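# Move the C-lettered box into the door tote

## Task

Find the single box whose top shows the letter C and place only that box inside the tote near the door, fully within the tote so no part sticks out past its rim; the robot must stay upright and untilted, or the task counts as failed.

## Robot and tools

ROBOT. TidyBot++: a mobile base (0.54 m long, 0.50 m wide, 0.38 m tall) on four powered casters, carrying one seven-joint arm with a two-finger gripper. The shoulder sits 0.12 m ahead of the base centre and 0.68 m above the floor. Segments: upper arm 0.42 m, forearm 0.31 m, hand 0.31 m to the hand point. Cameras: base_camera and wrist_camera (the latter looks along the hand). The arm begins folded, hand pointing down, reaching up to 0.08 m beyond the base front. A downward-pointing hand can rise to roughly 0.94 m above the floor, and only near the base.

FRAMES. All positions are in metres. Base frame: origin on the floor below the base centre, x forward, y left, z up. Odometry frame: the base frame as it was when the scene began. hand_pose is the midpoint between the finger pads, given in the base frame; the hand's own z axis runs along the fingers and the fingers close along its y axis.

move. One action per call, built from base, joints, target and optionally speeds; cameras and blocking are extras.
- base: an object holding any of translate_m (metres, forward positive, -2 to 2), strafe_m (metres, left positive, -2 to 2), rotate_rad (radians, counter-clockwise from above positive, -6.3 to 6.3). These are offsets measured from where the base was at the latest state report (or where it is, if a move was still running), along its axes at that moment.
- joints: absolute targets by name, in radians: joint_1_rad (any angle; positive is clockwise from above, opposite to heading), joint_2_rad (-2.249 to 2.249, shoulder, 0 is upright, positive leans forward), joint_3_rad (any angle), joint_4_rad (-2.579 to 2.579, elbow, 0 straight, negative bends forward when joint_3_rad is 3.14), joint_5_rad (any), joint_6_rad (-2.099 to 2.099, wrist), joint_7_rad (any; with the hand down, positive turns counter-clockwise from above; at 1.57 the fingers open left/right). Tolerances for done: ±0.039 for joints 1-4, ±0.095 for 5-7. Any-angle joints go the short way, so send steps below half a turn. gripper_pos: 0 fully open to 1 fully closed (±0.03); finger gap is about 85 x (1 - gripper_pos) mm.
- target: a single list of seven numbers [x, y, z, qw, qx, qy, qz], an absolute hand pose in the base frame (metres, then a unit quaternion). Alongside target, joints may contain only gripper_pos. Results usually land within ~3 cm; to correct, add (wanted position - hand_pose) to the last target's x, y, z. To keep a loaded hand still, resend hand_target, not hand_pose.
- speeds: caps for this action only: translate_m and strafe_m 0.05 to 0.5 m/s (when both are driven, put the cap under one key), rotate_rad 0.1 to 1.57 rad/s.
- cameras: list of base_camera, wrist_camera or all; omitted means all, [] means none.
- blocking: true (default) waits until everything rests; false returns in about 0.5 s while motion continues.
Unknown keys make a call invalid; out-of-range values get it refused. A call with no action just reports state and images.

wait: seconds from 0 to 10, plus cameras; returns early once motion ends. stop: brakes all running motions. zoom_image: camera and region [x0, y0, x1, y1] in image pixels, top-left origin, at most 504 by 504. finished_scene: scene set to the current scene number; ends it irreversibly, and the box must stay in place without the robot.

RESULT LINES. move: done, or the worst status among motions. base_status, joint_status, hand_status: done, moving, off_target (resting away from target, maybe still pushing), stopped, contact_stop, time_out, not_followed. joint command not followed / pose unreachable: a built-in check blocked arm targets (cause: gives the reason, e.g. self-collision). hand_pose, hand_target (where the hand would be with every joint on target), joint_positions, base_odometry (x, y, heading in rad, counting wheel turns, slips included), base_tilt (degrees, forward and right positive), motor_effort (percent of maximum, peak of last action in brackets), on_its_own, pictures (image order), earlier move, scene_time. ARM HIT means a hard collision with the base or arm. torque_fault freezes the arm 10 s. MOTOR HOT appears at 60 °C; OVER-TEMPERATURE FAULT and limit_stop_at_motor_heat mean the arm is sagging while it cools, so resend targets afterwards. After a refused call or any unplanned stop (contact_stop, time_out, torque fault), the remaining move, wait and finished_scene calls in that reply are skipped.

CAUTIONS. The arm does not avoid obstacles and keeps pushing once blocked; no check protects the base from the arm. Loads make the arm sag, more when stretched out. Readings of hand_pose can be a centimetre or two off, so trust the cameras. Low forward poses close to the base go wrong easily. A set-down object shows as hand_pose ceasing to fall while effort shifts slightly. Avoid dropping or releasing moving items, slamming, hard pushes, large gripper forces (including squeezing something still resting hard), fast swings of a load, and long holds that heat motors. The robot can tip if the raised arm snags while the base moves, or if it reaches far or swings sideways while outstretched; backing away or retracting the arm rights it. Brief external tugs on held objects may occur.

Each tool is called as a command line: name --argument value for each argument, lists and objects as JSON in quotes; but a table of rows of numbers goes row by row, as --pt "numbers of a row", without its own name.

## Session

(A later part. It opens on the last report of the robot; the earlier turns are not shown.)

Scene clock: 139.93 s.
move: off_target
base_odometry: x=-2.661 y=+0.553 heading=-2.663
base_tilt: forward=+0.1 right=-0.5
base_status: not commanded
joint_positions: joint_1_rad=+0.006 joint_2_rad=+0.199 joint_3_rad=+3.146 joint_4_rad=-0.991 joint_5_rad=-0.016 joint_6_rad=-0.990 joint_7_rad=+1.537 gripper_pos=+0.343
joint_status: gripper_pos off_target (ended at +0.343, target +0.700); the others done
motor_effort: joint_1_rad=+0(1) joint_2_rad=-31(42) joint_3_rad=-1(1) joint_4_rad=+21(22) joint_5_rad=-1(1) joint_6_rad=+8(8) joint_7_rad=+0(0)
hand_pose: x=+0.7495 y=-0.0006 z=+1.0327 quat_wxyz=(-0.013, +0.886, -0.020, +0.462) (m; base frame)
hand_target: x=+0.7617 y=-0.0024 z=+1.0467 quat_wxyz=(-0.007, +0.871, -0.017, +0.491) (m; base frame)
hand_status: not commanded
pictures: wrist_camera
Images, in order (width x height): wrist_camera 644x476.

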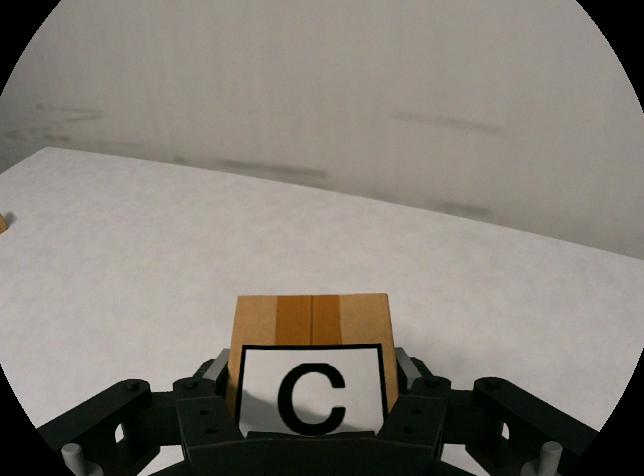

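move --base '{"translate_m": -0.65}' --cameras '[]'

move --base '{"translate_m": 0.66, "strafe_m": 2.0, "rotate_rad": 2.765}' --joints '{"joint_2_rad": -0.37, "joint_4_rad": -2.3, "joint_6_rad": -0.67}' --speeds '{"rotate_rad": 0.8}'

Scene clock: 156.03 s.
move: done
base_odometry: x=-2.084 y=+0.853 heading=-2.664
base_tilt: forward=+0.1 right=-0.4
base_status: done
joint_positions: joint_1_rad=+0.006 joint_2_rad=+0.198 joint_3_rad=+3.146 joint_4_rad=-0.994 joint_5_rad=-0.016 joint_6_rad=-0.990 joint_7_rad=+1.537 gripper_pos=+0.343
joint_status: not commanded
motor_effort: joint_1_rad=+0(2) joint_2_rad=-30(36) joint_3_rad=-1(2) joint_4_rad=+21(22) joint_5_rad=-1(1) joint_6_rad=+8(8) joint_7_rad=+0(1)
hand_pose: x=+0.7490 y=-0.0006 z=+1.0320 quat_wxyz=(-0.013, +0.887, -0.020, +0.462) (m; base frame)
hand_target: x=+0.7617 y=-0.0024 z=+1.0467 quat_wxyz=(-0.007, +0.871, -0.017, +0.491) (m; base frame)
hand_status: not commanded
pictures: none
No camera images: "cameras" was empty.

Scene clock: 161.83 s.
move: done
base_odometry: x=-1.750 y=-1.227 heading=+0.103
base_tilt: forward=+0.1 right=-0.4
base_status: done
joint_positions: joint_1_rad=+0.016 joint_2_rad=-0.344 joint_3_rad=+3.146 joint_4_rad=-2.290 joint_5_rad=-0.015 joint_6_rad=-0.758 joint_7_rad=+1.537 gripper_pos=+0.343
joint_status: all done
motor_effort: joint_1_rad=+1(6) joint_2_rad=-6(31) joint_3_rad=-1(5) joint_4_rad=+18(21) joint_5_rad=+0(2) joint_6_rad=+4(8) joint_7_rad=+0(1)
hand_pose: x=+0.4017 y=-0.0011 z=+0.6810 quat_wxyz=(-0.009, +0.976, -0.031, +0.217) (m; base frame)
hand_target: x=+0.4216 y=-0.0004 z=+0.6968 quat_wxyz=(-0.004, +0.963, -0.019, +0.267) (m; base frame)
hand_status: not commanded
pictures: base_camera, wrist_camera
Images, in order (width x height): base_camera 644x364, wrist_camera 644x476.

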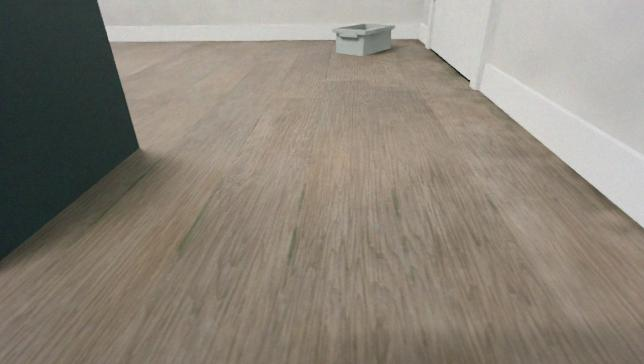

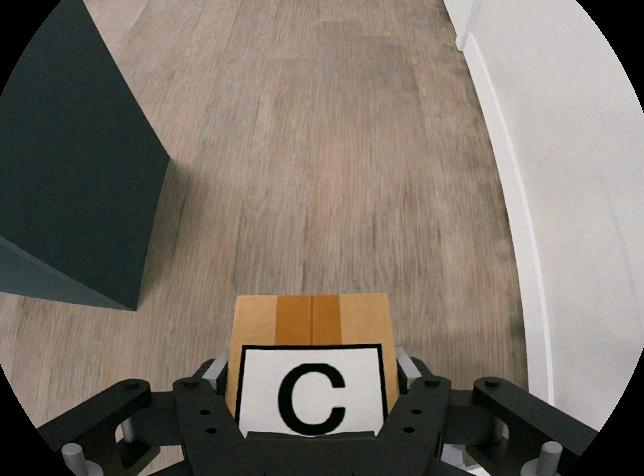

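move --base '{"translate_m": 1.4, "strafe_m": -0.05}'

Scene clock: 169.20 s.
move: done
base_odometry: x=-0.352 y=-1.133 heading=+0.102
base_tilt: forward=+0.1 right=-0.4
base_status: done
joint_positions: joint_1_rad=+0.016 joint_2_rad=-0.352 joint_3_rad=+3.146 joint_4_rad=-2.293 joint_5_rad=-0.015 joint_6_rad=-0.754 joint_7_rad=+1.537 gripper_pos=+0.343
joint_status: not commanded
motor_effort: joint_1_rad=+0(1) joint_2_rad=-6(8) joint_3_rad=+0(1) joint_4_rad=+18(19) joint_5_rad=-1(1) joint_6_rad=+4(5) joint_7_rad=+0(1)
hand_pose: x=+0.4017 y=-0.0011 z=+0.6825 quat_wxyz=(-0.009, +0.975, -0.031, +0.222) (m; base frame)
hand_target: x=+0.4216 y=-0.0004 z=+0.6968 quat_wxyz=(-0.004, +0.963, -0.019, +0.267) (m; base frame)
hand_status: not commanded
pictures: base_camera, wrist_camera
Images, in order (width x height): base_camera 644x364, wrist_camera 644x476.

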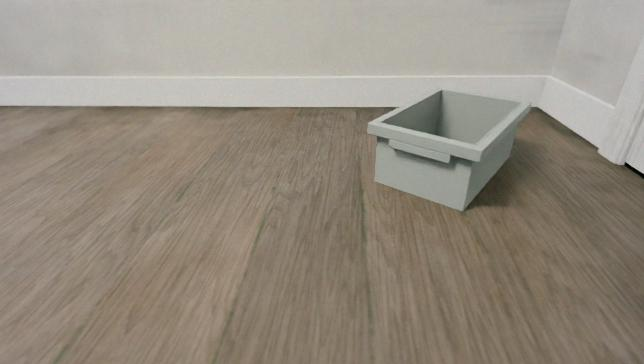

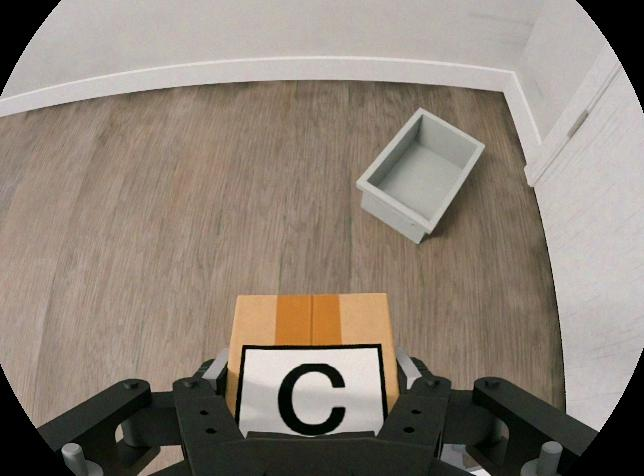

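move --base '{"translate_m": 0.34, "strafe_m": 0.18, "rotate_rad": -0.642}'

Scene clock: 182.83 s.
move: done
base_odometry: x=-0.032 y=-0.919 heading=-0.541
base_tilt: forward=+0.0 right=-0.5
base_status: done
joint_positions: joint_1_rad=+0.016 joint_2_rad=-0.355 joint_3_rad=+3.146 joint_4_rad=-2.294 joint_5_rad=-0.015 joint_6_rad=-0.754 joint_7_rad=+1.537 gripper_pos=+0.343
joint_status: not commanded
motor_effort: joint_1_rad=+0(1) joint_2_rad=-6(7) joint_3_rad=+0(1) joint_4_rad=+18(19) joint_5_rad=+0(1) joint_6_rad=+4(5) joint_7_rad=+0(1)
hand_pose: x=+0.4012 y=-0.0011 z=+0.6828 quat_wxyz=(-0.009, +0.974, -0.031, +0.223) (m; base frame)
hand_target: x=+0.4216 y=-0.0004 z=+0.6968 quat_wxyz=(-0.004, +0.963, -0.019, +0.267) (m; base frame)
hand_status: not commanded
pictures: base_camera, wrist_camera
Images, in order (width x height): base_camera 644x364, wrist_camera 644x476.

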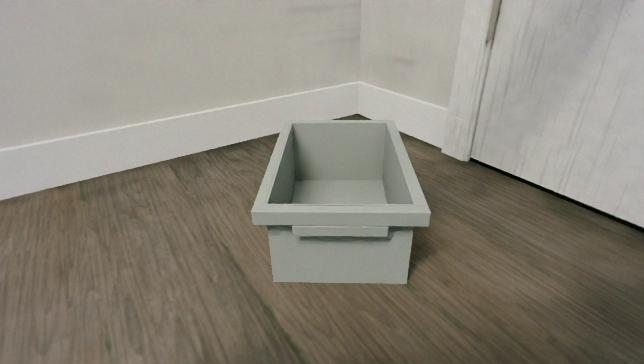

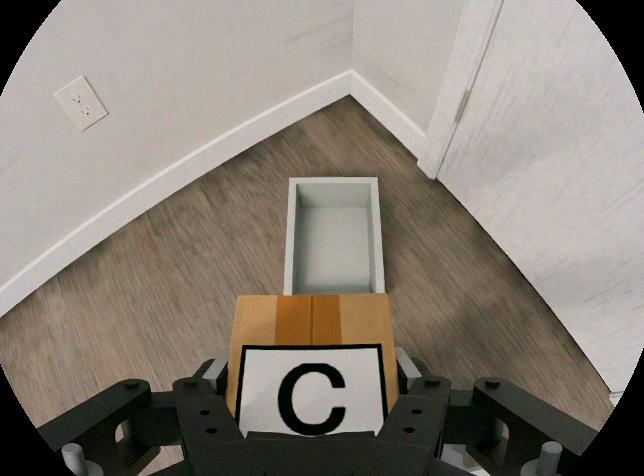

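move --base '{"strafe_m": -0.03}' --joints '{"joint_2_rad": 1.32, "joint_4_rad": -1.642, "joint_6_rad": 0.596}'

Scene clock: 192.50 s.
move: done
base_odometry: x=-0.047 y=-0.945 heading=-0.541
base_tilt: forward=+0.1 right=-0.5
base_status: done
joint_positions: joint_1_rad=+0.016 joint_2_rad=+1.298 joint_3_rad=+3.146 joint_4_rad=-1.660 joint_5_rad=-0.015 joint_6_rad=+0.503 joint_7_rad=+1.537 gripper_pos=+0.343
joint_status: all done
motor_effort: joint_1_rad=+0(1) joint_2_rad=-46(48) joint_3_rad=-2(3) joint_4_rad=+7(19) joint_5_rad=-1(2) joint_6_rad=+6(7) joint_7_rad=+0(1)
hand_pose: x=+0.7784 y=-0.0142 z=+0.2449 quat_wxyz=(+0.001, +0.941, -0.031, +0.336) (m; base frame)
hand_target: x=+0.8007 y=-0.0027 z=+0.2547 quat_wxyz=(-0.006, +0.926, -0.019, +0.378) (m; base frame)
hand_status: not commanded
pictures: base_camera, wrist_camera
Images, in order (width x height): base_camera 644x364, wrist_camera 644x476.

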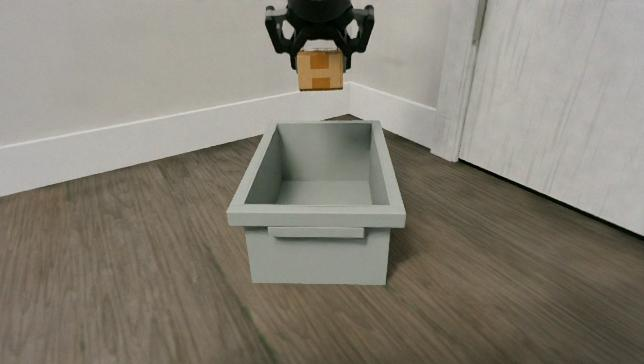

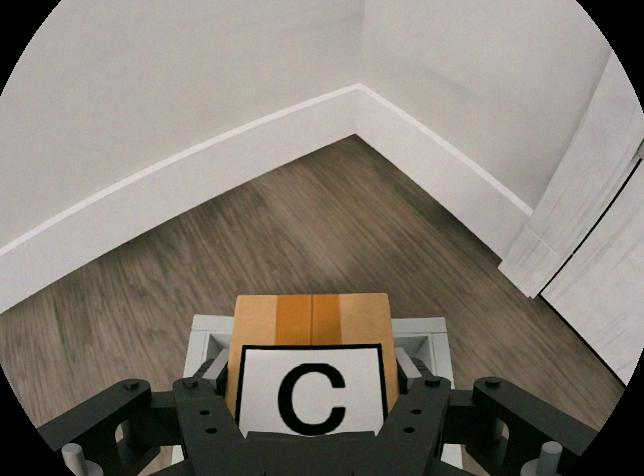

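move --joints '{"joint_2_rad": 1.757, "joint_4_rad": -1.245, "joint_6_rad": 0.64}'

Scene clock: 199.20 s.
move: done
base_odometry: x=-0.047 y=-0.945 heading=-0.541
base_tilt: forward=+0.1 right=-0.4
base_status: not commanded
joint_positions: joint_1_rad=+0.016 joint_2_rad=+1.745 joint_3_rad=+3.146 joint_4_rad=-1.263 joint_5_rad=-0.015 joint_6_rad=+0.549 joint_7_rad=+1.537 gripper_pos=+0.343
joint_status: all done
motor_effort: joint_1_rad=+0(1) joint_2_rad=-46(50) joint_3_rad=-1(2) joint_4_rad=+6(8) joint_5_rad=+0(1) joint_6_rad=+6(8) joint_7_rad=+0(0)
hand_pose: x=+0.7720 y=-0.0138 z=+0.0561 quat_wxyz=(+0.001, +0.942, -0.030, +0.335) (m; base frame)
hand_target: x=+0.7951 y=-0.0028 z=+0.0713 quat_wxyz=(-0.006, +0.925, -0.020, +0.380) (m; base frame)
hand_status: not commanded
pictures: base_camera, wrist_camera
Images, in order (width x height): base_camera 644x364, wrist_camera 644x476.

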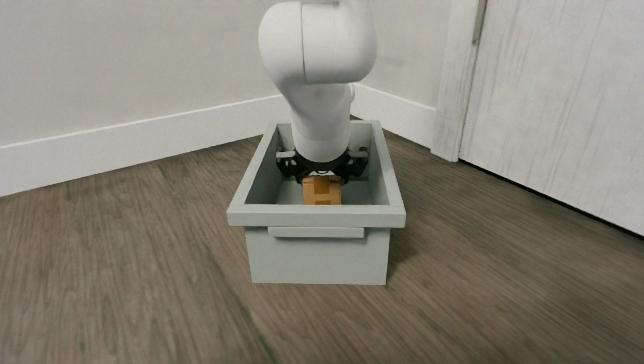

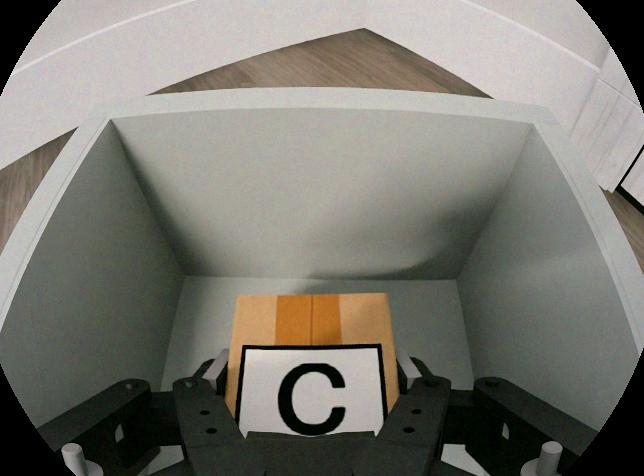

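move --joints '{"joint_2_rad": 1.777, "joint_4_rad": -1.235}' --cameras '[]'

move --joints '{"joint_2_rad": 1.792, "joint_4_rad": -1.225}' --cameras '[]'

move --joints '{"joint_2_rad": 1.807, "joint_4_rad": -1.215}' --cameras '["wrist_camera"]'

Scene clock: 202.13 s.
move: done
base_odometry: x=-0.047 y=-0.945 heading=-0.541
base_tilt: forward=+0.1 right=-0.4
base_status: not commanded
joint_positions: joint_1_rad=+0.016 joint_2_rad=+1.753 joint_3_rad=+3.146 joint_4_rad=-1.251 joint_5_rad=-0.015 joint_6_rad=+0.550 joint_7_rad=+1.537 gripper_pos=+0.343
joint_status: all done
motor_effort: joint_1_rad=+0(1) joint_2_rad=-46(47) joint_3_rad=-2(2) joint_4_rad=+6(7) joint_5_rad=-1(1) joint_6_rad=+6(6) joint_7_rad=+0(0)
hand_pose: x=+0.7733 y=-0.0138 z=+0.0534 quat_wxyz=(+0.001, +0.941, -0.030, +0.337) (m; base frame)
hand_target: x=+0.7881 y=-0.0027 z=+0.0604 quat_wxyz=(-0.006, +0.927, -0.020, +0.375) (m; base frame)
hand_status: not commanded
pictures: none
No camera images: "cameras" was empty.

Scene clock: 202.73 s.
move: done
base_odometry: x=-0.047 y=-0.945 heading=-0.541
base_tilt: forward=+0.1 right=-0.4
base_status: not commanded
joint_positions: joint_1_rad=+0.016 joint_2_rad=+1.765 joint_3_rad=+3.146 joint_4_rad=-1.239 joint_5_rad=-0.015 joint_6_rad=+0.550 joint_7_rad=+1.537 gripper_pos=+0.343
joint_status: all done
motor_effort: joint_1_rad=-1(1) joint_2_rad=-45(47) joint_3_rad=-1(2) joint_4_rad=+6(6) joint_5_rad=+0(1) joint_6_rad=+6(6) joint_7_rad=+0(0)
hand_pose: x=+0.7722 y=-0.0137 z=+0.0486 quat_wxyz=(+0.001, +0.941, -0.030, +0.337) (m; base frame)
hand_target: x=+0.7841 y=-0.0027 z=+0.0530 quat_wxyz=(-0.006, +0.928, -0.020, +0.373) (m; base frame)
hand_status: not commanded
pictures: none
No camera images: "cameras" was empty.

Scene clock: 203.33 s.
move: done
base_odometry: x=-0.047 y=-0.945 heading=-0.541
base_tilt: forward=+0.1 right=-0.4
base_status: not commanded
joint_positions: joint_1_rad=+0.016 joint_2_rad=+1.776 joint_3_rad=+3.146 joint_4_rad=-1.229 joint_5_rad=-0.015 joint_6_rad=+0.554 joint_7_rad=+1.537 gripper_pos=+0.343
joint_status: all done
motor_effort: joint_1_rad=+0(1) joint_2_rad=-45(46) joint_3_rad=-1(2) joint_4_rad=+6(6) joint_5_rad=-1(1) joint_6_rad=+6(6) joint_7_rad=+1(1)
hand_pose: x=+0.7717 y=-0.0137 z=+0.0444 quat_wxyz=(+0.001, +0.941, -0.030, +0.338) (m; base frame)
hand_target: x=+0.7800 y=-0.0027 z=+0.0455 quat_wxyz=(-0.006, +0.929, -0.020, +0.371) (m; base frame)
hand_status: not commanded
pictures: wrist_camera
Images, in order (width x height): wrist_camera 644x476.

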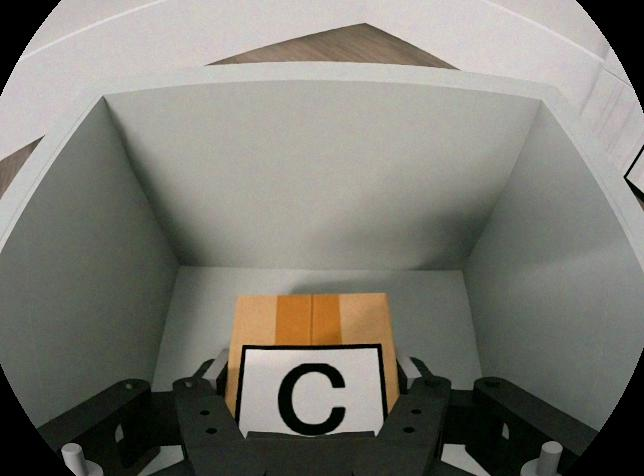

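move --joints '{"joint_2_rad": 1.82, "joint_4_rad": -1.207}' --cameras '[]'

move --joints '{"joint_2_rad": 1.832, "joint_4_rad": -1.2}' --cameras '["wrist_camera"]'

Scene clock: 206.30 s.
move: done
base_odometry: x=-0.047 y=-0.945 heading=-0.541
base_tilt: forward=+0.1 right=-0.4
base_status: not commanded
joint_positions: joint_1_rad=+0.016 joint_2_rad=+1.781 joint_3_rad=+3.146 joint_4_rad=-1.220 joint_5_rad=-0.015 joint_6_rad=+0.557 joint_7_rad=+1.537 gripper_pos=+0.343
joint_status: all done
motor_effort: joint_1_rad=+0(1) joint_2_rad=-44(45) joint_3_rad=-1(1) joint_4_rad=+5(6) joint_5_rad=+0(1) joint_6_rad=+5(6) joint_7_rad=+0(0)
hand_pose: x=+0.7743 y=-0.0138 z=+0.0441 quat_wxyz=(+0.000, +0.939, -0.029, +0.342) (m; base frame)
hand_target: x=+0.7760 y=-0.0027 z=+0.0390 quat_wxyz=(-0.006, +0.929, -0.020, +0.368) (m; base frame)
hand_status: not commanded
pictures: none
No camera images: "cameras" was empty.

Scene clock: 206.83 s.
move: off_target
base_odometry: x=-0.047 y=-0.945 heading=-0.541
base_tilt: forward=+0.1 right=-0.4
base_status: not commanded
joint_positions: joint_1_rad=+0.016 joint_2_rad=+1.786 joint_3_rad=+3.146 joint_4_rad=-1.213 joint_5_rad=-0.015 joint_6_rad=+0.562 joint_7_rad=+1.537 gripper_pos=+0.343
joint_status: joint_2_rad off_target (ended at +1.786, target +1.832); the others done
motor_effort: joint_1_rad=+1(1) joint_2_rad=-43(44) joint_3_rad=-1(2) joint_4_rad=+5(6) joint_5_rad=+0(1) joint_6_rad=+5(5) joint_7_rad=+0(0)
hand_pose: x=+0.7764 y=-0.0138 z=+0.0438 quat_wxyz=(+0.000, +0.938, -0.029, +0.345) (m; base frame)
hand_target: x=+0.7720 y=-0.0026 z=+0.0329 quat_wxyz=(-0.006, +0.930, -0.020, +0.366) (m; base frame)
hand_status: not commanded
pictures: wrist_camera
Images, in order (width x height): wrist_camera 644x476.

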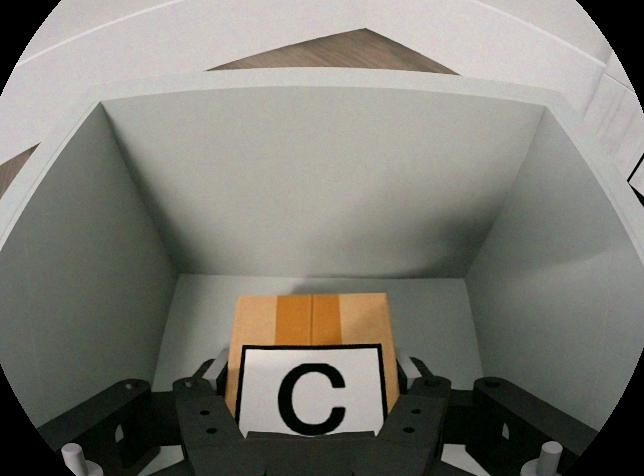

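Contact. Relax the pressing slightly, then open.

move --joints '{"joint_2_rad": 1.815, "gripper_pos": 0.26}' --cameras '[]'

move --joints '{"gripper_pos": 0.0}' --cameras '["wrist_camera"]'

move --joints '{"joint_2_rad": 1.298, "joint_4_rad": -1.66, "joint_6_rad": 0.55}'

Scene clock: 210.90 s.
move: done
base_odometry: x=-0.047 y=-0.945 heading=-0.541
base_tilt: forward=+0.1 right=-0.4
base_status: not commanded
joint_positions: joint_1_rad=+0.016 joint_2_rad=+1.788 joint_3_rad=+3.146 joint_4_rad=-1.213 joint_5_rad=-0.015 joint_6_rad=+0.562 joint_7_rad=+1.537 gripper_pos=+0.260
joint_status: all done
motor_effort: joint_1_rad=+1(1) joint_2_rad=-45(46) joint_3_rad=-1(1) joint_4_rad=+6(6) joint_5_rad=+0(1) joint_6_rad=+6(6) joint_7_rad=+0(1)
hand_pose: x=+0.7747 y=-0.0138 z=+0.0420 quat_wxyz=(+0.000, +0.939, -0.029, +0.344) (m; base frame)
hand_target: x=+0.7829 y=-0.0027 z=+0.0441 quat_wxyz=(-0.006, +0.927, -0.020, +0.374) (m; base frame)
hand_status: not commanded
pictures: none
No camera images: "cameras" was empty.

Scene clock: 211.57 s.
move: done
base_odometry: x=-0.047 y=-0.945 heading=-0.541
base_tilt: forward=+0.1 right=-0.4
base_status: not commanded
joint_positions: joint_1_rad=+0.016 joint_2_rad=+1.788 joint_3_rad=+3.146 joint_4_rad=-1.213 joint_5_rad=-0.015 joint_6_rad=+0.562 joint_7_rad=+1.537 gripper_pos=+0.000
joint_status: all done
motor_effort: joint_1_rad=+1(1) joint_2_rad=-45(45) joint_3_rad=-1(2) joint_4_rad=+6(6) joint_5_rad=+0(1) joint_6_rad=+6(6) joint_7_rad=+0(0)
hand_pose: x=+0.7747 y=-0.0138 z=+0.0420 quat_wxyz=(+0.000, +0.939, -0.029, +0.344) (m; base frame)
hand_target: x=+0.7829 y=-0.0027 z=+0.0441 quat_wxyz=(-0.006, +0.927, -0.020, +0.374) (m; base frame)
hand_status: not commanded
pictures: wrist_camera
Images, in order (width x height): wrist_camera 644x476.

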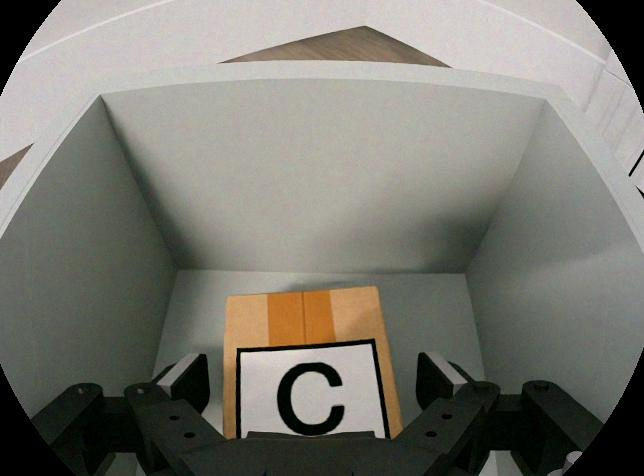

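Scene clock: 213.33 s.
move: done
base_odometry: x=-0.047 y=-0.945 heading=-0.541
base_tilt: forward=+0.1 right=-0.4
base_status: not commanded
joint_positions: joint_1_rad=+0.016 joint_2_rad=+1.304 joint_3_rad=+3.146 joint_4_rad=-1.646 joint_5_rad=-0.015 joint_6_rad=+0.562 joint_7_rad=+1.537 gripper_pos=+0.000
joint_status: all done
motor_effort: joint_1_rad=+0(2) joint_2_rad=-45(49) joint_3_rad=-1(2) joint_4_rad=+7(7) joint_5_rad=+0(1) joint_6_rad=+6(7) joint_7_rad=+0(1)
hand_pose: x=+0.7975 y=-0.0146 z=+0.2568 quat_wxyz=(+0.000, +0.929, -0.030, +0.368) (m; base frame)
hand_target: x=+0.7900 y=-0.0026 z=+0.2549 quat_wxyz=(-0.006, +0.933, -0.019, +0.359) (m; base frame)
hand_status: not commanded
pictures: base_camera, wrist_camera
Images, in order (width x height): base_camera 644x364, wrist_camera 644x476.

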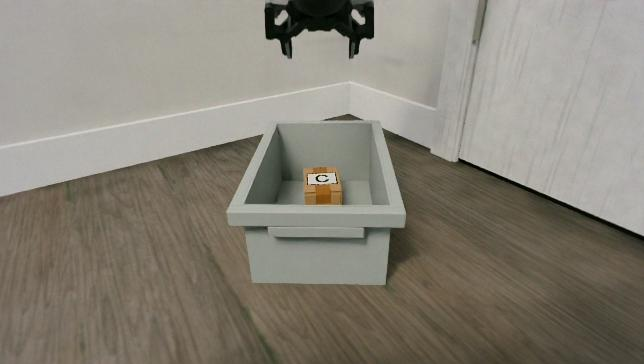

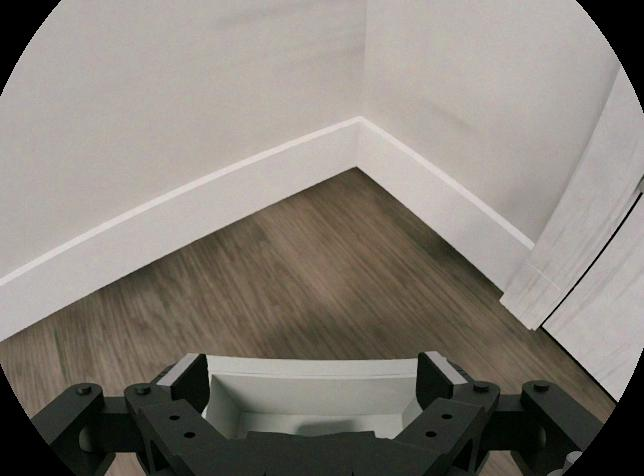

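finished_scene --scene 2

The scene is finished: the task was done.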